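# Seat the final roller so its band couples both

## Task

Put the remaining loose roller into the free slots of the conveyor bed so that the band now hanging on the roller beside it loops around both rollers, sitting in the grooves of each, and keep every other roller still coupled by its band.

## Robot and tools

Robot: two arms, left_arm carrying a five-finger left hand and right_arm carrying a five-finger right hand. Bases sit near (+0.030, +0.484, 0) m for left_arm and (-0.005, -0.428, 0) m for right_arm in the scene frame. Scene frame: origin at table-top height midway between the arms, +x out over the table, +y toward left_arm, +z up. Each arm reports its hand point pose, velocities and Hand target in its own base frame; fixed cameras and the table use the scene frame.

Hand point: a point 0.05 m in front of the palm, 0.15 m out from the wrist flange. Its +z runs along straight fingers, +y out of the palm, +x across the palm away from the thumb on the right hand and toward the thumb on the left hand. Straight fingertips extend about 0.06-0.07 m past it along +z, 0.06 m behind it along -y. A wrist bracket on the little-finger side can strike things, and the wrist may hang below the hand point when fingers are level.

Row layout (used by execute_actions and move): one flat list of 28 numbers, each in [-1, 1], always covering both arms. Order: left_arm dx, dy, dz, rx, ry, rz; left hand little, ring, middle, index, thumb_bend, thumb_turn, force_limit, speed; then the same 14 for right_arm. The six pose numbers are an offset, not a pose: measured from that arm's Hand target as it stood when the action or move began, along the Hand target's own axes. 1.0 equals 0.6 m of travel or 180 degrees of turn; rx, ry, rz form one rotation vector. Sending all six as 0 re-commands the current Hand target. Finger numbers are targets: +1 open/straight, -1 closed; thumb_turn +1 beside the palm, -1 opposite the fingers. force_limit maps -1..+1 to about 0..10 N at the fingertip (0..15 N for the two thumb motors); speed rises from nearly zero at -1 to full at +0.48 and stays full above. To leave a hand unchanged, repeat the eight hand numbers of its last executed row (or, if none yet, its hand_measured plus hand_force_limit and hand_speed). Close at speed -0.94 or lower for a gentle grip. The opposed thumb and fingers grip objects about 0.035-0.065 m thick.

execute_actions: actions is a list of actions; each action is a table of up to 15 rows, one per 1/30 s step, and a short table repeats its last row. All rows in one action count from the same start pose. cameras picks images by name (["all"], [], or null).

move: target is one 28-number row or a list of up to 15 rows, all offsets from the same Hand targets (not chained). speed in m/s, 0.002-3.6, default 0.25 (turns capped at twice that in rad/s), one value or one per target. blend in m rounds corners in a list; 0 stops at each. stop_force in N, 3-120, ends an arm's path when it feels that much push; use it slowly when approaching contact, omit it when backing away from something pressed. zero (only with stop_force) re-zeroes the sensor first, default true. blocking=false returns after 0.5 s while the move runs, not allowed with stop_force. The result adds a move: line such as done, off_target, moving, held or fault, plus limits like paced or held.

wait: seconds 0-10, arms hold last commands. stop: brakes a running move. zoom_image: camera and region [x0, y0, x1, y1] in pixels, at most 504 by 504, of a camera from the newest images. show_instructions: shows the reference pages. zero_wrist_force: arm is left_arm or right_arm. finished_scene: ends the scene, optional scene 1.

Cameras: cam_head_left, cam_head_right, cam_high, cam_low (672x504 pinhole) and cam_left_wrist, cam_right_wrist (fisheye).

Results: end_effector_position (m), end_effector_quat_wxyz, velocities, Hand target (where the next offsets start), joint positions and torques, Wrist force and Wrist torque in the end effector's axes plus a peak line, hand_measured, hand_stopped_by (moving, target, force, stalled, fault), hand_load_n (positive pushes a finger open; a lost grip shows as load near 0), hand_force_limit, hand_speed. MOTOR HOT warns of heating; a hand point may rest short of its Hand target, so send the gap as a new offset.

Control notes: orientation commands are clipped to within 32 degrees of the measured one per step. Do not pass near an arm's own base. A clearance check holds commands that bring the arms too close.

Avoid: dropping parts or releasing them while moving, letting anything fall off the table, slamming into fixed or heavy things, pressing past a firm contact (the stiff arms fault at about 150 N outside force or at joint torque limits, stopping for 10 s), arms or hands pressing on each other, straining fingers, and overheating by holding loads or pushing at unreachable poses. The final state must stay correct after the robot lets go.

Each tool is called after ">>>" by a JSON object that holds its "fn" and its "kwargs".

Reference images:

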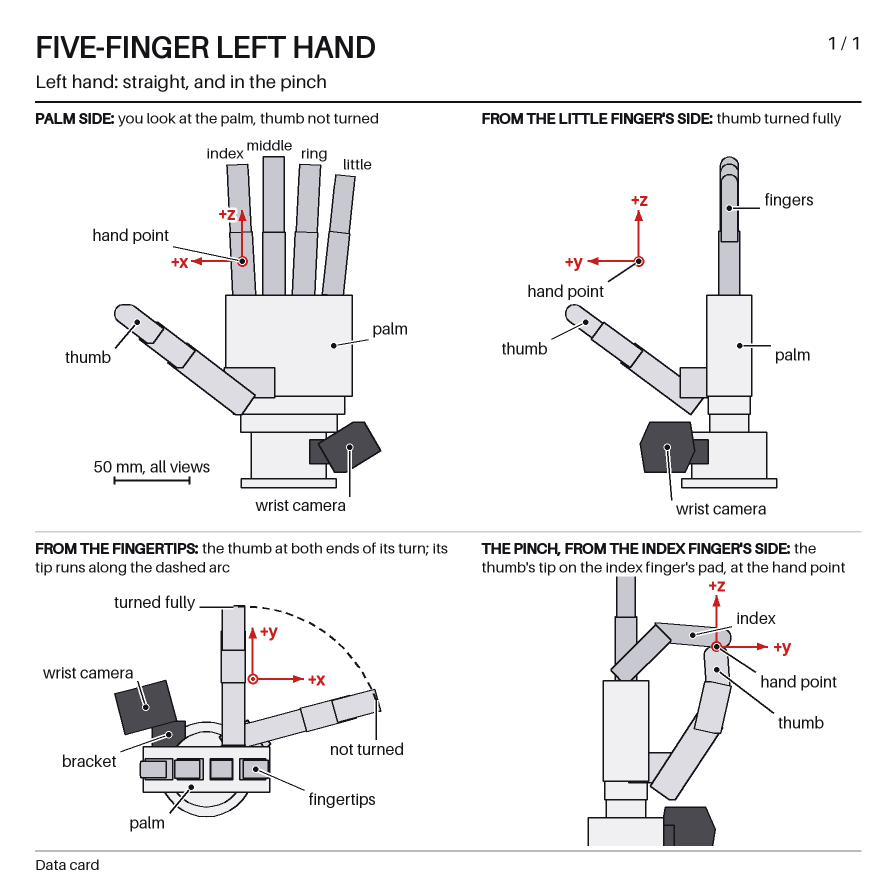

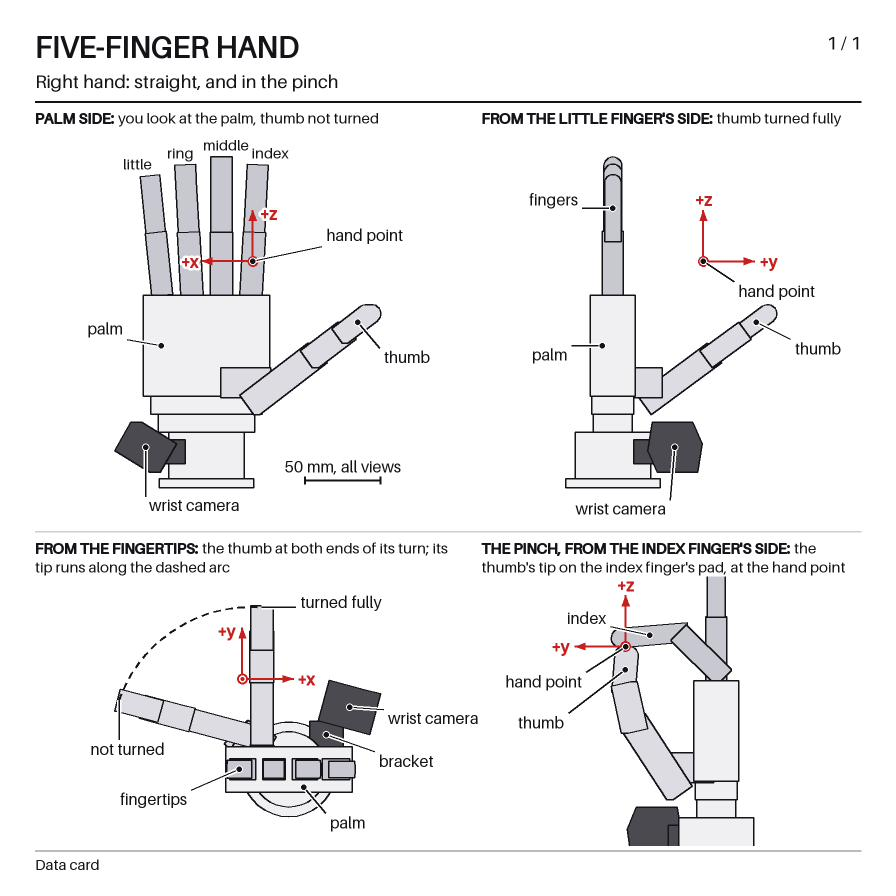

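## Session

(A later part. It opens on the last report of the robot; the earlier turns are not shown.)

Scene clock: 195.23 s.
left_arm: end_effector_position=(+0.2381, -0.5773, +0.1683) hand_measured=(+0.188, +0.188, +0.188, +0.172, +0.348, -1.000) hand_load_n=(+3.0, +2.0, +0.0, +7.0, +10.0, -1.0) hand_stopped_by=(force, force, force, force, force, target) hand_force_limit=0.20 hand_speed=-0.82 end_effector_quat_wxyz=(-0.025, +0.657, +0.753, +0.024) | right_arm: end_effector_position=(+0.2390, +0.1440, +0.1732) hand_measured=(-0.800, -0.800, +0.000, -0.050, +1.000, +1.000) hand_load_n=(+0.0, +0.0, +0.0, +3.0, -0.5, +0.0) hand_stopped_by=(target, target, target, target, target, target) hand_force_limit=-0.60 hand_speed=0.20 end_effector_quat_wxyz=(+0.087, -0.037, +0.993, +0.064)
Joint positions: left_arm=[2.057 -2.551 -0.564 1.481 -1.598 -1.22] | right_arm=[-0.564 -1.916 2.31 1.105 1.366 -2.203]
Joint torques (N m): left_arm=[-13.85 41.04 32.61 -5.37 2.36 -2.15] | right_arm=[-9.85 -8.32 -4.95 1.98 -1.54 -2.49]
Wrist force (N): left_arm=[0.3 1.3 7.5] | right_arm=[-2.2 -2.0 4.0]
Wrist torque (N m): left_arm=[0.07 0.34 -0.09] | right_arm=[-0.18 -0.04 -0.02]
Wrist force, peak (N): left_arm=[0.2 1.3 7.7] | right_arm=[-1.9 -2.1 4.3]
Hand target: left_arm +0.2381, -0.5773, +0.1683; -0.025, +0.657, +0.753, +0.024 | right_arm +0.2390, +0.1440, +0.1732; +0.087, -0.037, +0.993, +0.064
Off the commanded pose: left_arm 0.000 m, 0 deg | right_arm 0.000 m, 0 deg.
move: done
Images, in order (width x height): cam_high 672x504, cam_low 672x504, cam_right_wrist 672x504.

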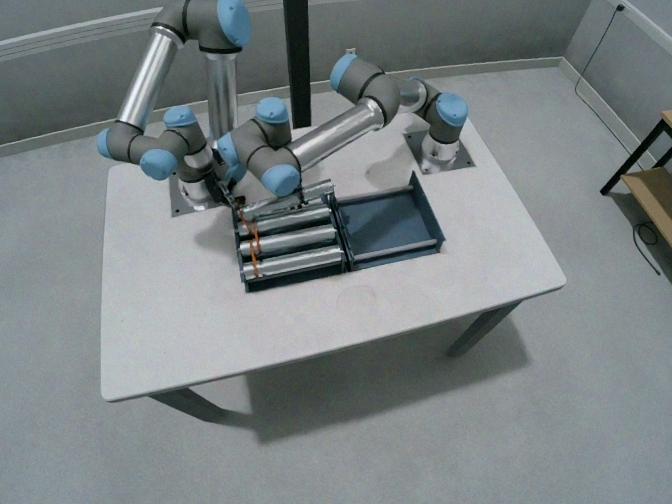

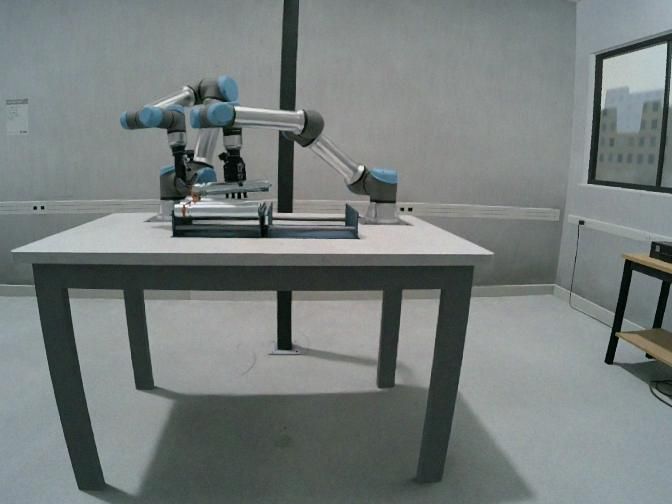

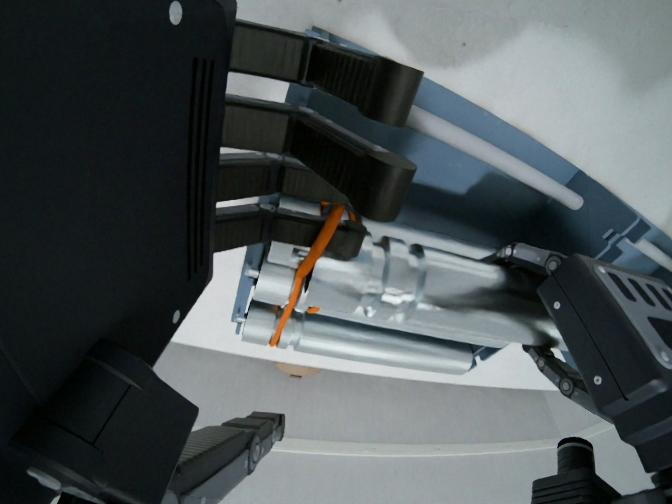

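>>> {"fn": "move", "kwargs": {"target": [[0,0,0,0,0,0,-0.6,-0.6,-0.6,-0.6,-0.6,-1,0.2,-0.82, -0.01675,0.0011,-0.0181,0,0,0,-0.8,-0.8,0,-0.05,1,1,-0.6,0.2],[0,0,0,0,0,0,-0.6,-0.6,-0.6,-0.6,-0.6,-1,0.2,-0.82, -0.0413,0,-0.0248,0,0,0,-0.8,-0.8,0,-0.05,1,1,-0.6,0.2]], "speed": 0.03, "blend": [0.005,0], "cameras": ["cam_right_wrist","cam_high","cam_low"]}}

>>> {"fn": "zoom_image", "kwargs": {"camera": "cam_right_wrist", "region": [230, 180, 380, 330]}}

>>> {"fn": "zoom_image", "kwargs": {"camera": "cam_high", "region": [230, 190, 266, 226]}}

>>> {"fn": "zoom_image", "kwargs": {"camera": "cam_low", "region": [180, 172, 216, 208]}}

Scene clock: 198.67 s.
left_arm: end_effector_position=(+0.2381, -0.5773, +0.1683) hand_measured=(+0.188, +0.188, +0.188, +0.172, +0.348, -1.000) hand_load_n=(+0.0, +0.5, +0.0, +9.5, +10.5, +4.0) hand_stopped_by=(force, force, force, force, force, target) hand_force_limit=0.20 hand_speed=-0.82 end_effector_quat_wxyz=(-0.025, +0.657, +0.753, +0.024) | right_arm: end_effector_position=(+0.2608, +0.1436, +0.1922) hand_measured=(-0.800, -0.800, +0.000, -0.050, +1.000, +1.000) hand_load_n=(+0.0, +0.0, +1.0, +6.5, +0.0, +0.0) hand_stopped_by=(target, target, target, target, target, target) hand_force_limit=-0.60 hand_speed=0.20 end_effector_quat_wxyz=(+0.087, -0.037, +0.993, +0.064)
Joint positions: left_arm=[2.057 -2.551 -0.564 1.481 -1.598 -1.22] | right_arm=[-0.485 -1.856 2.215 1.123 1.373 -2.122]
Joint torques (N m): left_arm=[-12.59 41.4 31.12 -5.21 2.04 -1.72] | right_arm=[11.88 0.24 -33.55 1.71 0.79 2.93]
Wrist force (N): left_arm=[-0.5 2.1 4.3] | right_arm=[0.0 -2.1 8.5]
Wrist torque (N m): left_arm=[0.13 -0.18 -0.30] | right_arm=[-0.19 0.04 -0.12]
Wrist force, peak (N): left_arm=[0.2 1.1 7.9] | right_arm=[0.2 -2.1 8.6]
Hand target: left_arm +0.2381, -0.5773, +0.1683; -0.025, +0.657, +0.753, +0.024 | right_arm +0.2609, +0.1436, +0.1922; +0.087, -0.037, +0.993, +0.064
Off the commanded pose: left_arm 0.000 m, 0 deg | right_arm 0.000 m, 0 deg.
move: done
Images, in order (width x height): cam_high 672x504, cam_low 672x504, cam_right_wrist 672x504.

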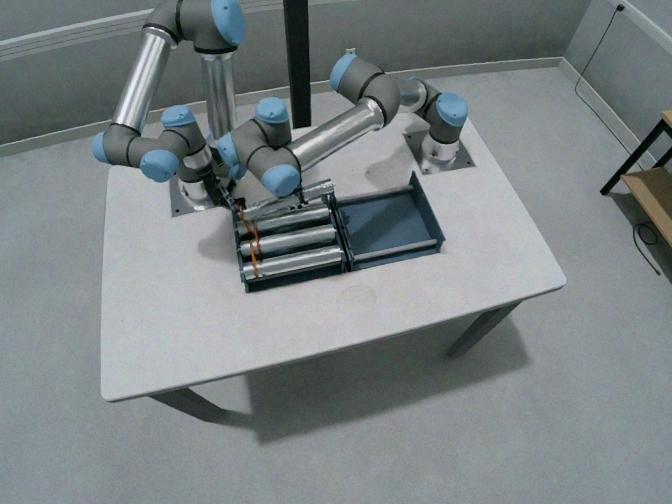

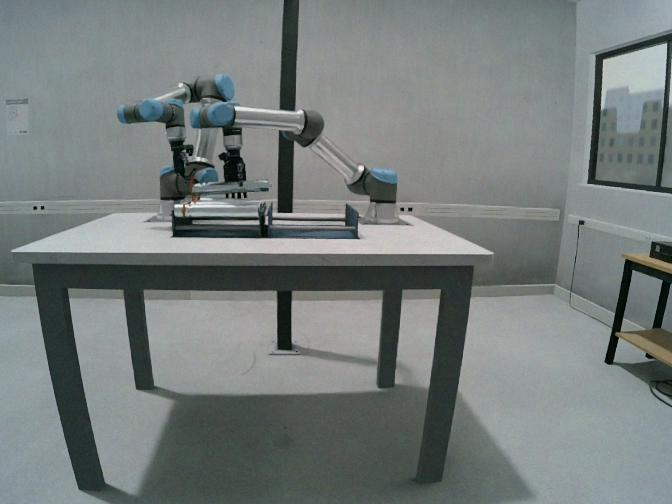

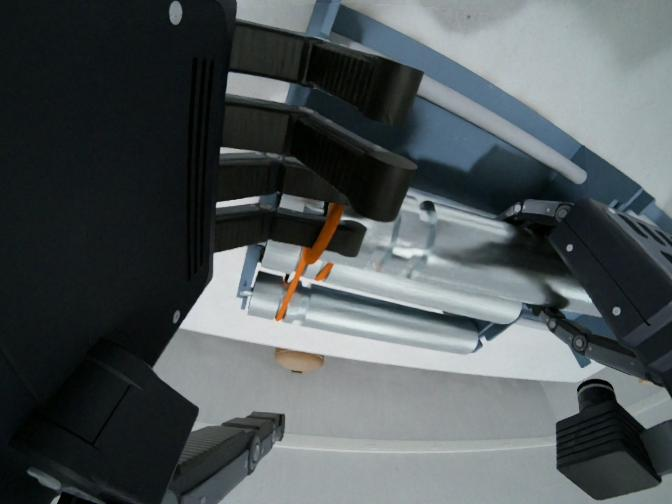

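Scaled by 3.360 from the camera's 672x504 image, which has a finer 960x720 frame.

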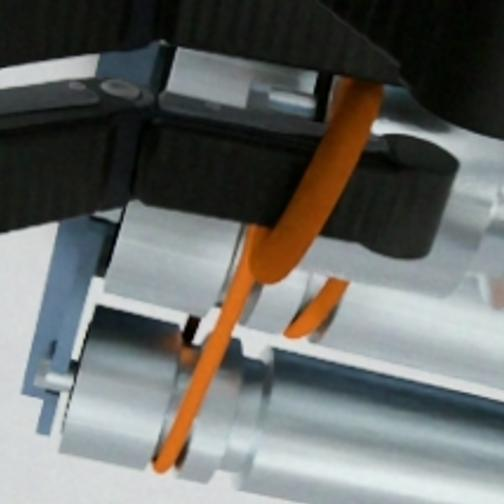

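Scaled by 14.000 from the camera's 672x504 image, which has a finer 960x720 frame.

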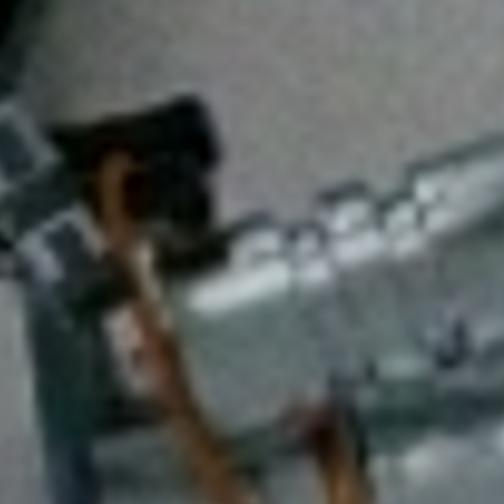

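Scaled by 14.000 from the camera's 672x504 image, which has a finer 960x720 frame.

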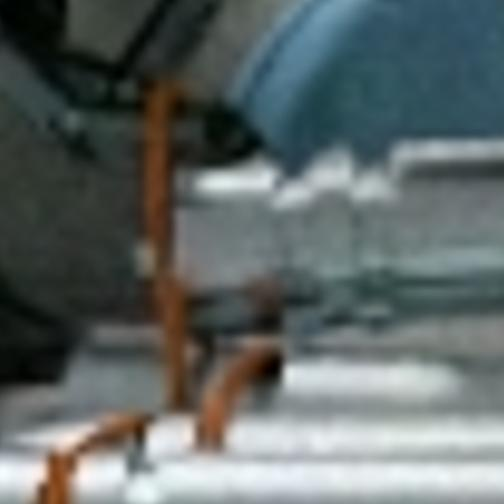

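>>> {"fn": "zoom_image", "kwargs": {"camera": "cam_right_wrist", "region": [275, 190, 385, 270]}}

Scaled by 4.582 from the camera's 672x504 image, which has a finer 960x720 frame.

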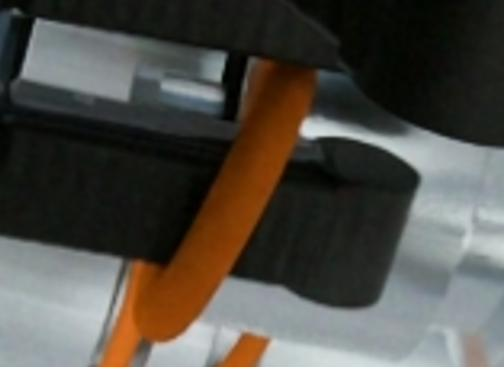

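>>> {"fn": "move", "kwargs": {"target": [[0,0,0,0,0,0,-0.6,-0.6,-0.6,-0.6,-0.6,-1,0.2,-0.82, -0.0146,-0.0012,-0.0007,0,0,0,-0.8,-0.8,0,-0.05,1,1,-0.6,0.2],[0,0,0,0,0,0,-0.6,-0.6,-0.6,-0.6,-0.6,-1,0.2,-0.82, -0.029,-0.0029,0.0024,0,0,0,-0.8,-0.8,0,-0.05,1,1,-0.6,0.2]], "speed": 0.03, "blend": [0.003,0], "cameras": ["cam_right_wrist","cam_high","cam_low"]}}

>>> {"fn": "zoom_image", "kwargs": {"camera": "cam_right_wrist", "region": [230, 160, 400, 330]}}

>>> {"fn": "zoom_image", "kwargs": {"camera": "cam_high", "region": [230, 190, 266, 226]}}

>>> {"fn": "zoom_image", "kwargs": {"camera": "cam_low", "region": [180, 172, 216, 208]}}

Scene clock: 202.77 s.
left_arm: end_effector_position=(+0.2381, -0.5773, +0.1683) hand_measured=(+0.188, +0.188, +0.188, +0.172, +0.348, -1.000) hand_load_n=(+0.0, +0.0, +0.0, +9.5, +13.0, +7.5) hand_stopped_by=(force, force, force, force, force, target) hand_force_limit=0.20 hand_speed=-0.82 end_effector_quat_wxyz=(-0.025, +0.657, +0.753, +0.024) | right_arm: end_effector_position=(+0.2783, +0.1432, +0.1937) hand_measured=(-0.800, -0.800, +0.000, -0.050, +1.000, +1.000) hand_load_n=(+0.0, +0.0, +0.0, +7.5, +0.0, +0.0) hand_stopped_by=(target, target, target, target, target, target) hand_force_limit=-0.60 hand_speed=0.20 end_effector_quat_wxyz=(+0.087, -0.037, +0.993, +0.064)
Joint positions: left_arm=[2.057 -2.551 -0.564 1.481 -1.598 -1.22] | right_arm=[-0.439 -1.799 2.168 1.104 1.377 -2.075]
Joint torques (N m): left_arm=[-10.69 41.76 14.86 -4.13 1.5 -0.12] | right_arm=[11.01 0.54 -33.04 1.09 0.6 3.14]
Wrist force (N): left_arm=[-1.3 3.1 4.1] | right_arm=[2.6 -2.1 7.9]
Wrist torque (N m): left_arm=[0.12 -0.29 -0.47] | right_arm=[-0.21 0.06 -0.08]
Wrist force, peak (N): left_arm=[-1.0 3.2 4.1] | right_arm=[0.9 -2.4 8.6]
Hand target: left_arm +0.2381, -0.5773, +0.1683; -0.025, +0.657, +0.753, +0.024 | right_arm +0.2783, +0.1432, +0.1937; +0.087, -0.037, +0.993, +0.064
Off the commanded pose: left_arm 0.000 m, 0 deg | right_arm 0.000 m, 0 deg.
move: done
Images, in order (width x height): cam_high 672x504, cam_low 672x504, cam_right_wrist 672x504.

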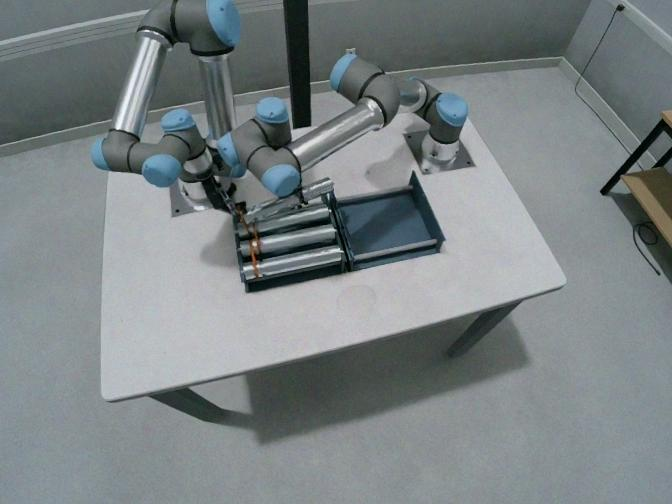

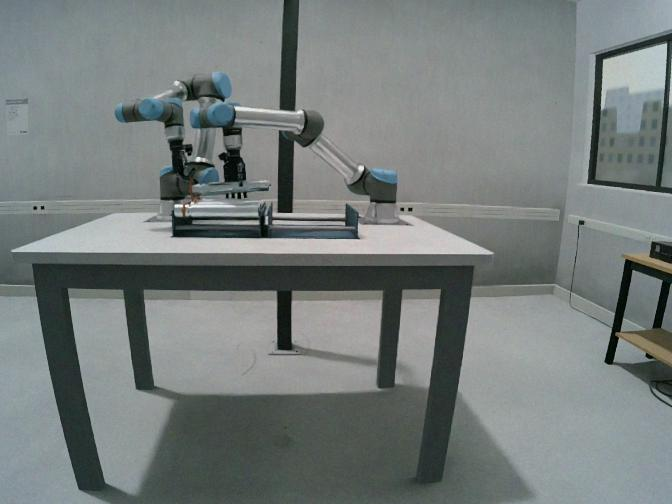

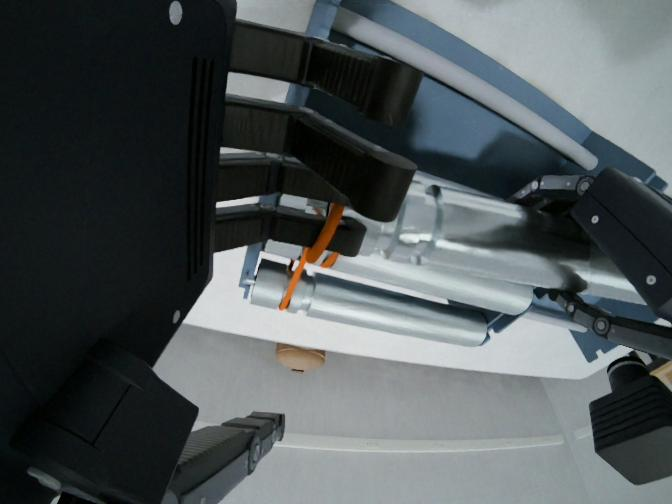

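Scaled by 2.965 from the camera's 672x504 image, which has a finer 960x720 frame.

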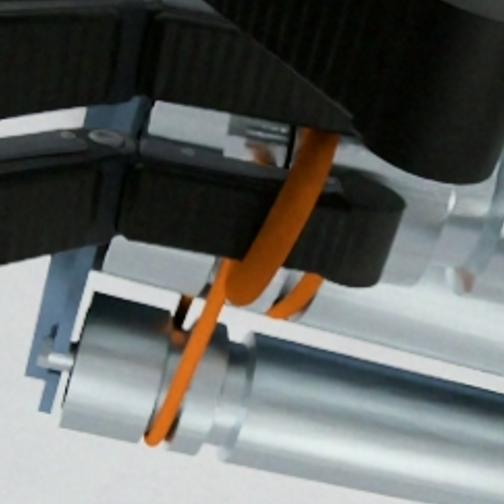

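Scaled by 14.000 from the camera's 672x504 image, which has a finer 960x720 frame.

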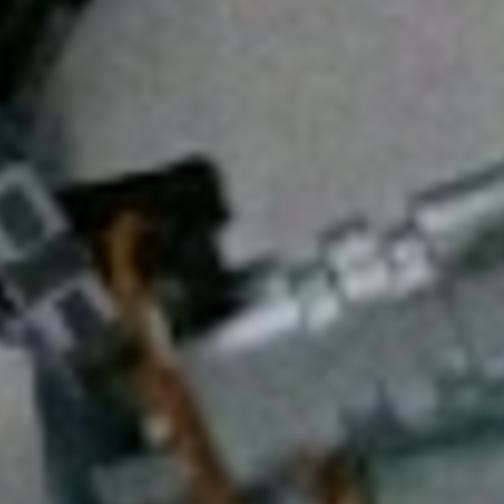

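Scaled by 14.000 from the camera's 672x504 image, which has a finer 960x720 frame.

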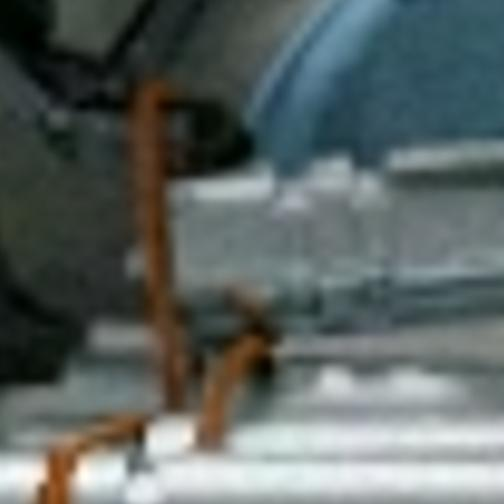

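>>> {"fn": "zoom_image", "kwargs": {"camera": "cam_right_wrist", "region": [280, 185, 360, 245]}}

Scaled by 6.300 from the camera's 672x504 image, which has a finer 960x720 frame.

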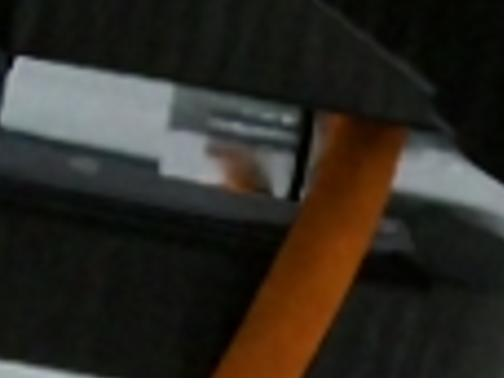

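>>> {"fn": "move", "kwargs": {"target": [[0,0,0,0,0,0,-0.6,-0.6,-0.6,-0.6,-0.6,-1,0.2,-0.82, -0.0131,-0.0021,0.0067,0,0,0,-1,-1,-1,-0.05,1,1,-0.6,0.2],[0,0,0,0,0,0,-0.6,-0.6,-0.6,-0.6,-0.6,-1,0.2,-0.82, -0.0239,-0.0044,0.0166,0,0,0,-1,-1,-1,-0.05,1,1,-0.6,0.2]], "speed": 0.02, "blend": [0.002,0], "cameras": ["cam_right_wrist","cam_high","cam_low"]}}

>>> {"fn": "zoom_image", "kwargs": {"camera": "cam_right_wrist", "region": [230, 160, 400, 330]}}

>>> {"fn": "zoom_image", "kwargs": {"camera": "cam_high", "region": [230, 190, 266, 226]}}

>>> {"fn": "zoom_image", "kwargs": {"camera": "cam_low", "region": [180, 172, 216, 208]}}

Scene clock: 204.47 s.
left_arm: end_effector_position=(+0.2381, -0.5773, +0.1683) hand_measured=(+0.188, +0.188, +0.188, +0.172, +0.348, -1.000) hand_load_n=(+0.0, +0.0, +0.0, +8.5, +12.0, +5.0) hand_stopped_by=(force, force, force, force, force, target) hand_force_limit=0.20 hand_speed=-0.82 end_effector_quat_wxyz=(-0.025, +0.657, +0.753, +0.024) | right_arm: end_effector_position=(+0.2943, +0.1428, +0.1862) hand_measured=(-1.000, -1.000, -1.000, -0.054, +1.000, +1.000) hand_load_n=(+0.0, +0.0, +0.0, -31.0, +0.0, +0.5) hand_stopped_by=(target, target, target, target, target, target) hand_force_limit=-0.60 hand_speed=0.20 end_effector_quat_wxyz=(+0.087, -0.037, +0.993, +0.064)
Joint positions: left_arm=[2.057 -2.551 -0.564 1.481 -1.598 -1.22] | right_arm=[-0.404 -1.741 2.142 1.065 1.381 -2.04]
Joint torques (N m): left_arm=[-9.75 41.63 12.15 -4.02 1.22 0.32] | right_arm=[11.19 3.04 -25.58 -1.21 3.02 2.95]
Wrist force (N): left_arm=[1.8 2.3 4.5] | right_arm=[0.0 -1.4 -22.1]
Wrist torque (N m): left_arm=[0.20 -0.14 -0.33] | right_arm=[-0.16 0.03 -0.07]
Wrist force, peak (N): left_arm=[-3.4 2.9 4.1] | right_arm=[-0.1 -1.5 -22.2]
Hand target: left_arm +0.2381, -0.5773, +0.1683; -0.025, +0.657, +0.753, +0.024 | right_arm +0.2943, +0.1428, +0.1862; +0.087, -0.037, +0.993, +0.064
Off the commanded pose: left_arm 0.000 m, 0 deg | right_arm 0.000 m, 0 deg.
move: done
Images, in order (width x height): cam_high 672x504, cam_low 672x504, cam_right_wrist 672x504.

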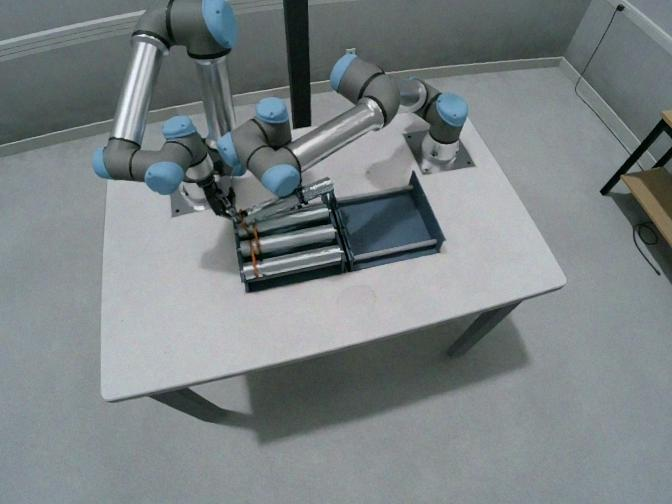

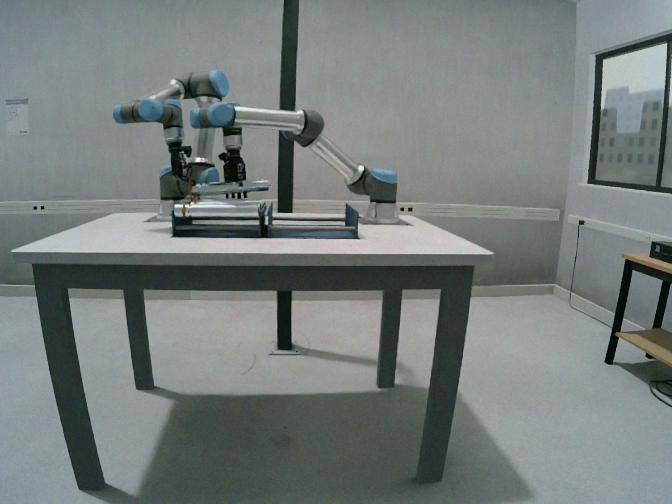

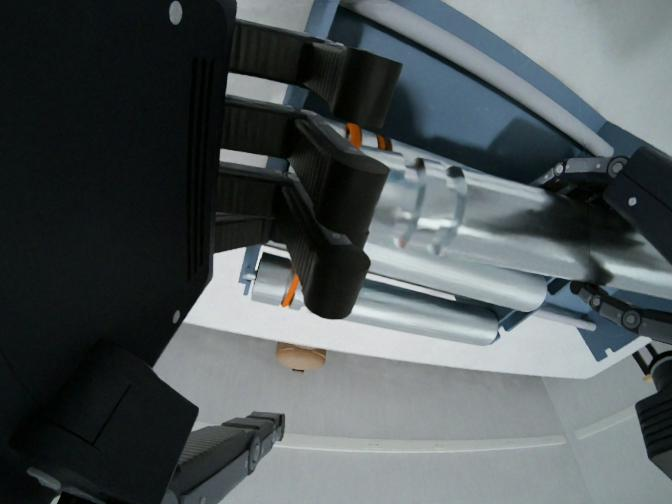

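Scaled by 2.965 from the camera's 672x504 image, which has a finer 960x720 frame.

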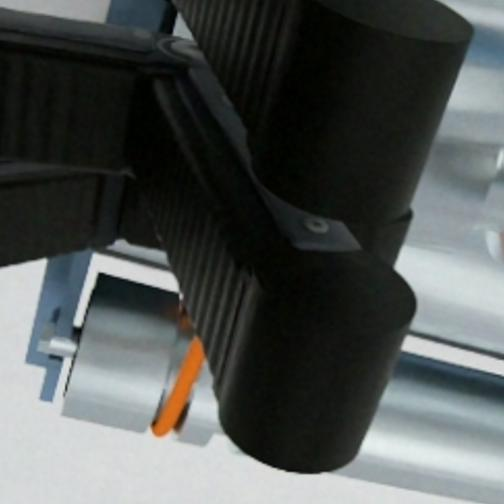

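Scaled by 14.000 from the camera's 672x504 image, which has a finer 960x720 frame.

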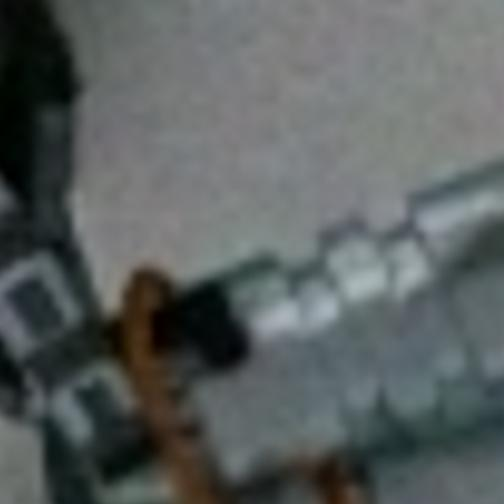

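Scaled by 14.000 from the camera's 672x504 image, which has a finer 960x720 frame.

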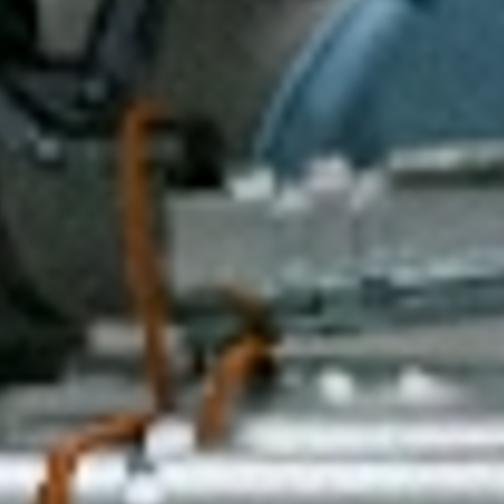

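>>> {"fn": "move", "kwargs": {"target": [0,0,0,0,0,0,-0.6,-0.6,-0.6,-0.6,-0.6,-1,0.2,-0.82, -0.0024,0.0016,-0.0135,0,0,0,-1,-1,-1,-0.05,1,1,-0.6,0.2], "speed": 0.05, "cameras": ["cam_right_wrist","cam_high","cam_low"]}}

>>> {"fn": "zoom_image", "kwargs": {"camera": "cam_right_wrist", "region": [270, 90, 440, 260]}}

>>> {"fn": "zoom_image", "kwargs": {"camera": "cam_high", "region": [230, 190, 266, 226]}}

>>> {"fn": "zoom_image", "kwargs": {"camera": "cam_low", "region": [180, 165, 224, 209]}}

Scene clock: 205.53 s.
left_arm: end_effector_position=(+0.2381, -0.5773, +0.1683) hand_measured=(+0.188, +0.188, +0.188, +0.172, +0.348, -1.000) hand_load_n=(+0.0, +0.0, +0.0, +10.0, +13.5, +9.0) hand_stopped_by=(force, force, force, force, force, target) hand_force_limit=0.20 hand_speed=-0.82 end_effector_quat_wxyz=(-0.025, +0.657, +0.753, +0.024) | right_arm: end_effector_position=(+0.2943, +0.1428, +0.1944) hand_measured=(-1.000, -1.000, -1.000, -0.050, +1.000, +1.000) hand_load_n=(+0.0, +0.5, +0.0, +7.0, +0.0, +0.0) hand_stopped_by=(target, target, target, target, target, target) hand_force_limit=-0.60 hand_speed=0.20 end_effector_quat_wxyz=(+0.087, -0.037, +0.993, +0.064)
Joint positions: left_arm=[2.057 -2.551 -0.564 1.481 -1.598 -1.22] | right_arm=[-0.404 -1.75 2.127 1.089 1.381 -2.04]
Joint torques (N m): left_arm=[-8.62 40.93 12.48 -3.58 1.41 0.62] | right_arm=[-10.11 -17.88 -33.58 3.49 -2.48 -2.68]
Wrist force (N): left_arm=[-0.2 3.3 3.7] | right_arm=[2.6 -1.5 8.7]
Wrist torque (N m): left_arm=[0.11 -0.37 -0.50] | right_arm=[-0.22 0.01 -0.06]
Wrist force, peak (N): left_arm=[2.0 2.5 4.4] | right_arm=[-0.3 -1.4 -22.3]
Hand target: left_arm +0.2381, -0.5773, +0.1683; -0.025, +0.657, +0.753, +0.024 | right_arm +0.2943, +0.1428, +0.1945; +0.087, -0.037, +0.993, +0.064
Off the commanded pose: left_arm 0.000 m, 0 deg | right_arm 0.000 m, 0 deg.
move: done
Images, in order (width x height): cam_high 672x504, cam_low 672x504, cam_right_wrist 672x504.

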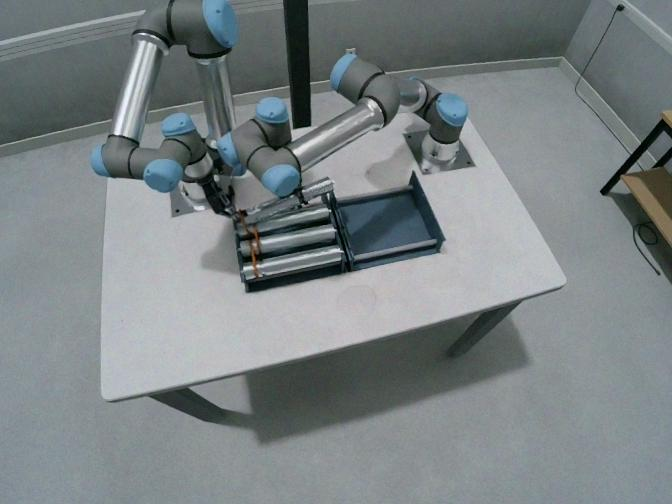

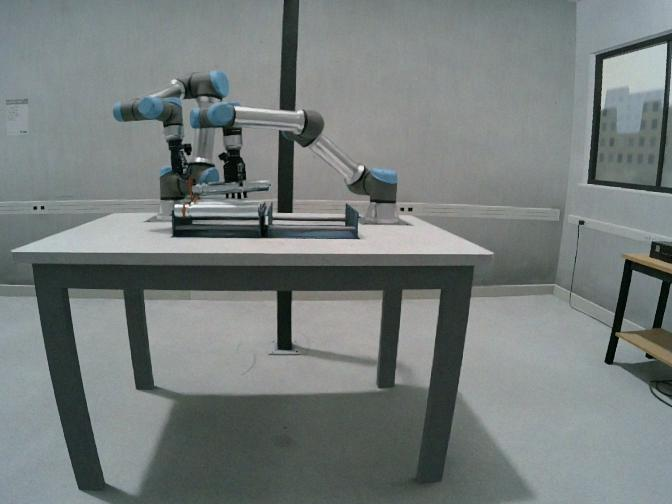

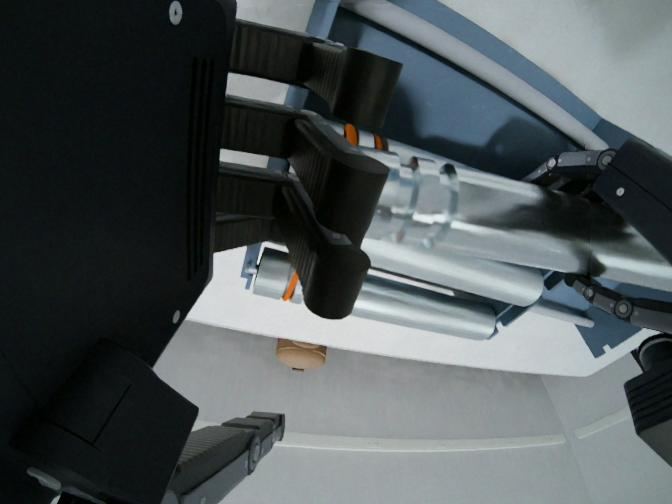

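Scaled by 2.965 from the camera's 672x504 image, which has a finer 960x720 frame.

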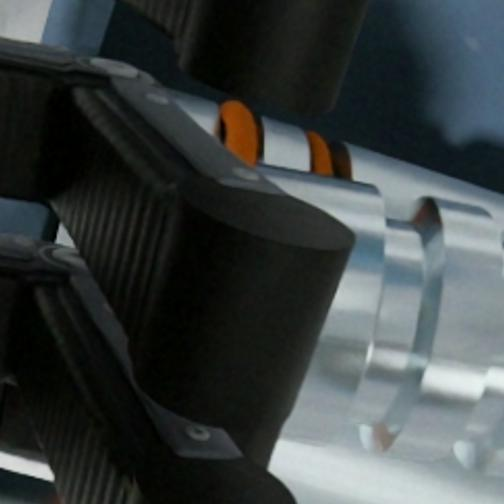

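Scaled by 14.000 from the camera's 672x504 image, which has a finer 960x720 frame.

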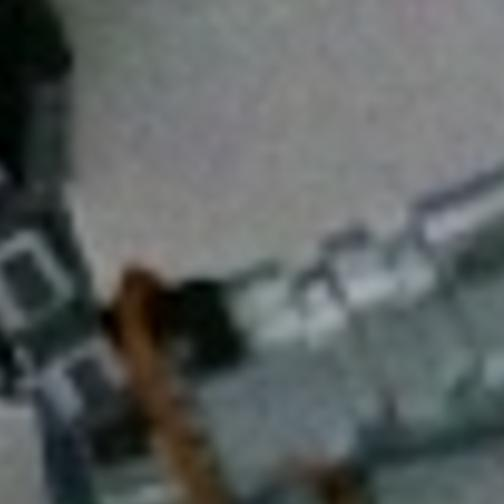

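Scaled by 11.455 from the camera's 672x504 image, which has a finer 960x720 frame.

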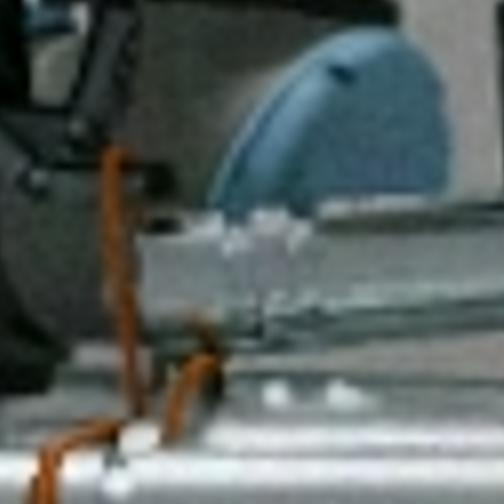

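>>> {"fn": "zoom_image", "kwargs": {"camera": "cam_low", "region": [186, 174, 216, 204]}}

>>> {"fn": "zoom_image", "kwargs": {"camera": "cam_low", "region": [180, 165, 280, 225]}}

Scaled by 16.800 from the camera's 672x504 image, which has a finer 960x720 frame.

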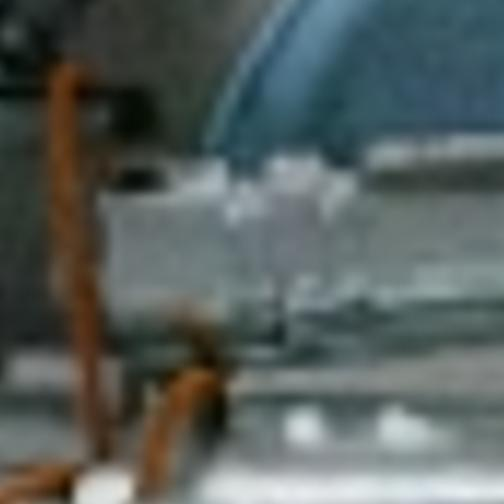

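Scaled by 5.040 from the camera's 672x504 image, which has a finer 960x720 frame.

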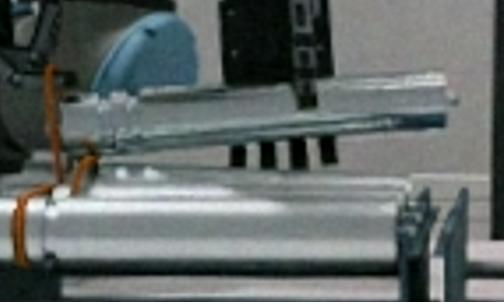

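>>> {"fn": "zoom_image", "kwargs": {"camera": "cam_right_wrist", "region": [330, 100, 530, 300]}}

Scaled by 2.520 from the camera's 672x504 image, which has a finer 960x720 frame.

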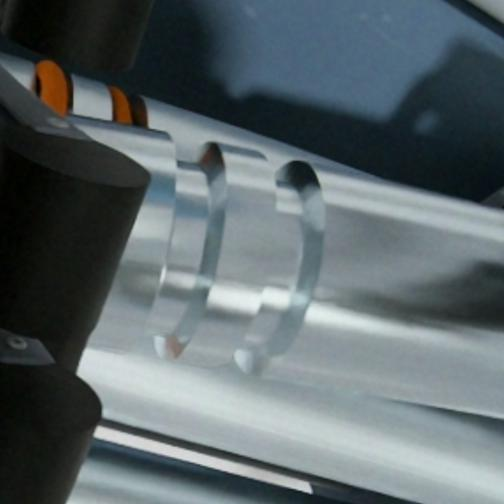

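>>> {"fn": "move", "kwargs": {"target": [[0,0,0,0,0,0,-0.6,-0.6,-0.6,-0.6,-0.6,-1,0.2,-0.82, -0.0123,-0.0025,0.01,0,0,0,-1,-1,-1,-0.05,1,1,-0.6,0.2],[0,0,0,0,0,0,-0.6,-0.6,-0.6,-0.6,-0.6,-1,0.2,-0.82, -0.0288,-0.0073,0.0345,0,0,0,-1,-1,-1,-0.05,1,1,-0.6,0.2]], "speed": 0.015, "stop_force": 8, "blend": [0.002,0], "cameras": ["cam_right_wrist","cam_high","cam_low"]}}

>>> {"fn": "zoom_image", "kwargs": {"camera": "cam_right_wrist", "region": [270, 90, 480, 260]}}

>>> {"fn": "zoom_image", "kwargs": {"camera": "cam_high", "region": [230, 190, 266, 226]}}

>>> {"fn": "zoom_image", "kwargs": {"camera": "cam_low", "region": [180, 165, 224, 209]}}

Scene clock: 211.83 s.
left_arm: end_effector_position=(+0.2381, -0.5773, +0.1683) hand_measured=(+0.188, +0.188, +0.188, +0.172, +0.348, -1.000) hand_load_n=(+0.0, +0.0, +0.0, +10.0, +13.5, +8.0) hand_stopped_by=(force, force, force, force, force, target) hand_force_limit=0.20 hand_speed=-0.82 end_effector_quat_wxyz=(-0.025, +0.657, +0.753, +0.024) | right_arm: end_effector_position=(+0.3045, +0.1425, +0.1878) hand_measured=(-1.000, -1.000, -1.000, -0.050, +1.000, +1.000) hand_load_n=(+0.0, +0.0, +0.0, -4.0, +0.0, +0.0) hand_stopped_by=(target, target, target, target, target, target) hand_force_limit=-0.60 hand_speed=0.20 end_effector_quat_wxyz=(+0.087, -0.037, +0.993, +0.064)
Joint positions: left_arm=[2.057 -2.551 -0.564 1.481 -1.598 -1.22] | right_arm=[-0.385 -1.713 2.114 1.062 1.382 -2.021]
Joint torques (N m): left_arm=[-5.71 42.13 10.81 -2.89 0.34 1.95] | right_arm=[-10.39 -16.65 -3.55 3.24 -1.42 -2.85]
Wrist force (N): left_arm=[-0.4 3.0 3.0] | right_arm=[0.7 0.8 -0.1]
Wrist torque (N m): left_arm=[0.08 -0.34 -0.47] | right_arm=[-0.12 -0.05 0.01]
Wrist force, peak (N): left_arm=[-2.2 3.5 3.8] | right_arm=[2.8 -1.6 8.9]
Hand target: left_arm +0.2381, -0.5773, +0.1683; -0.025, +0.657, +0.753, +0.024 | right_arm +0.3045, +0.1425, +0.1878; +0.087, -0.037, +0.993, +0.064 (not the last commanded pose)
Off the commanded pose: left_arm 0.000 m, 0 deg | right_arm 0.015 m, 0 deg.
move: contact (right_arm); path passed 1 of 2 targets
Images, in order (width x height): cam_high 672x504, cam_low 672x504, cam_right_wrist 672x504.

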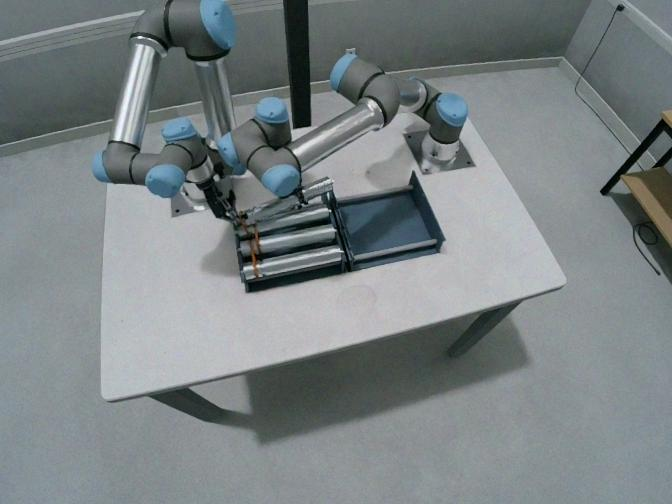

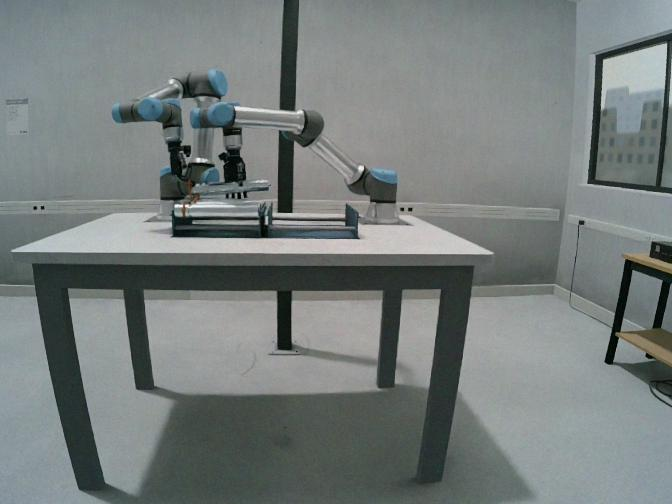

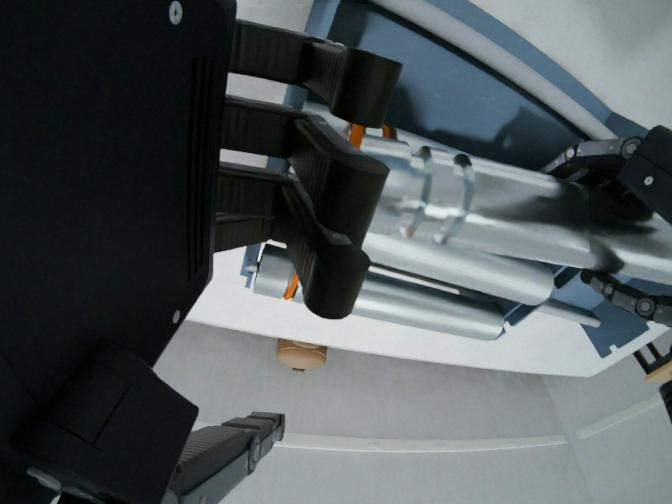

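Scaled by 2.400 from the camera's 672x504 image, which has a finer 960x720 frame.

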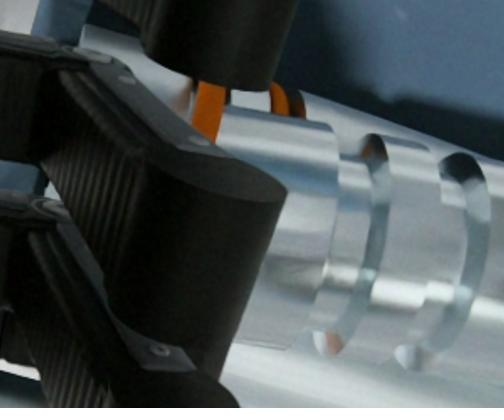

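Scaled by 14.000 from the camera's 672x504 image, which has a finer 960x720 frame.

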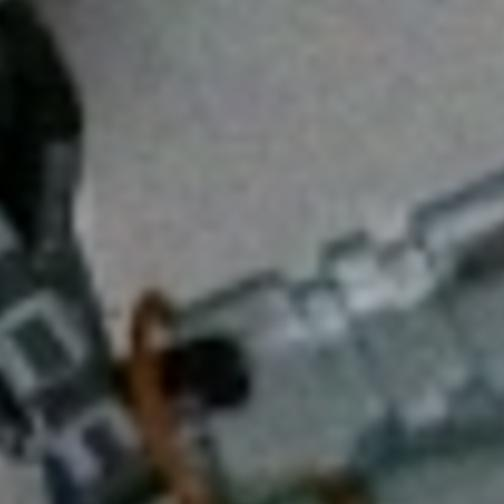

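Scaled by 11.455 from the camera's 672x504 image, which has a finer 960x720 frame.

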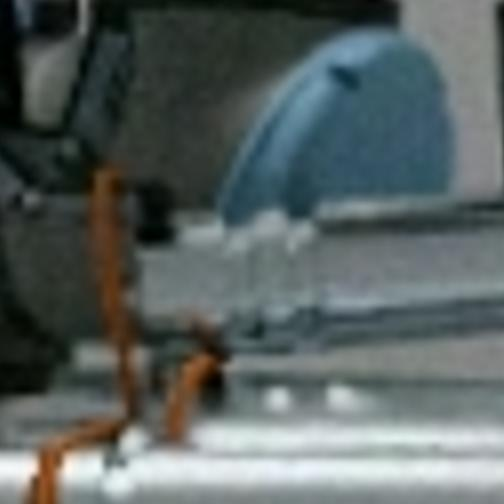

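>>> {"fn": "zoom_image", "kwargs": {"camera": "cam_right_wrist", "region": [325, 110, 395, 170]}}

Scaled by 7.200 from the camera's 672x504 image, which has a finer 960x720 frame.

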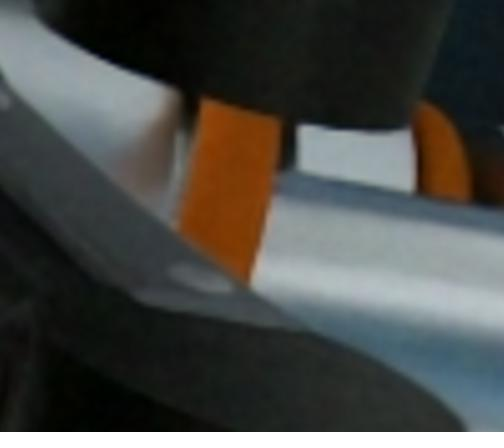

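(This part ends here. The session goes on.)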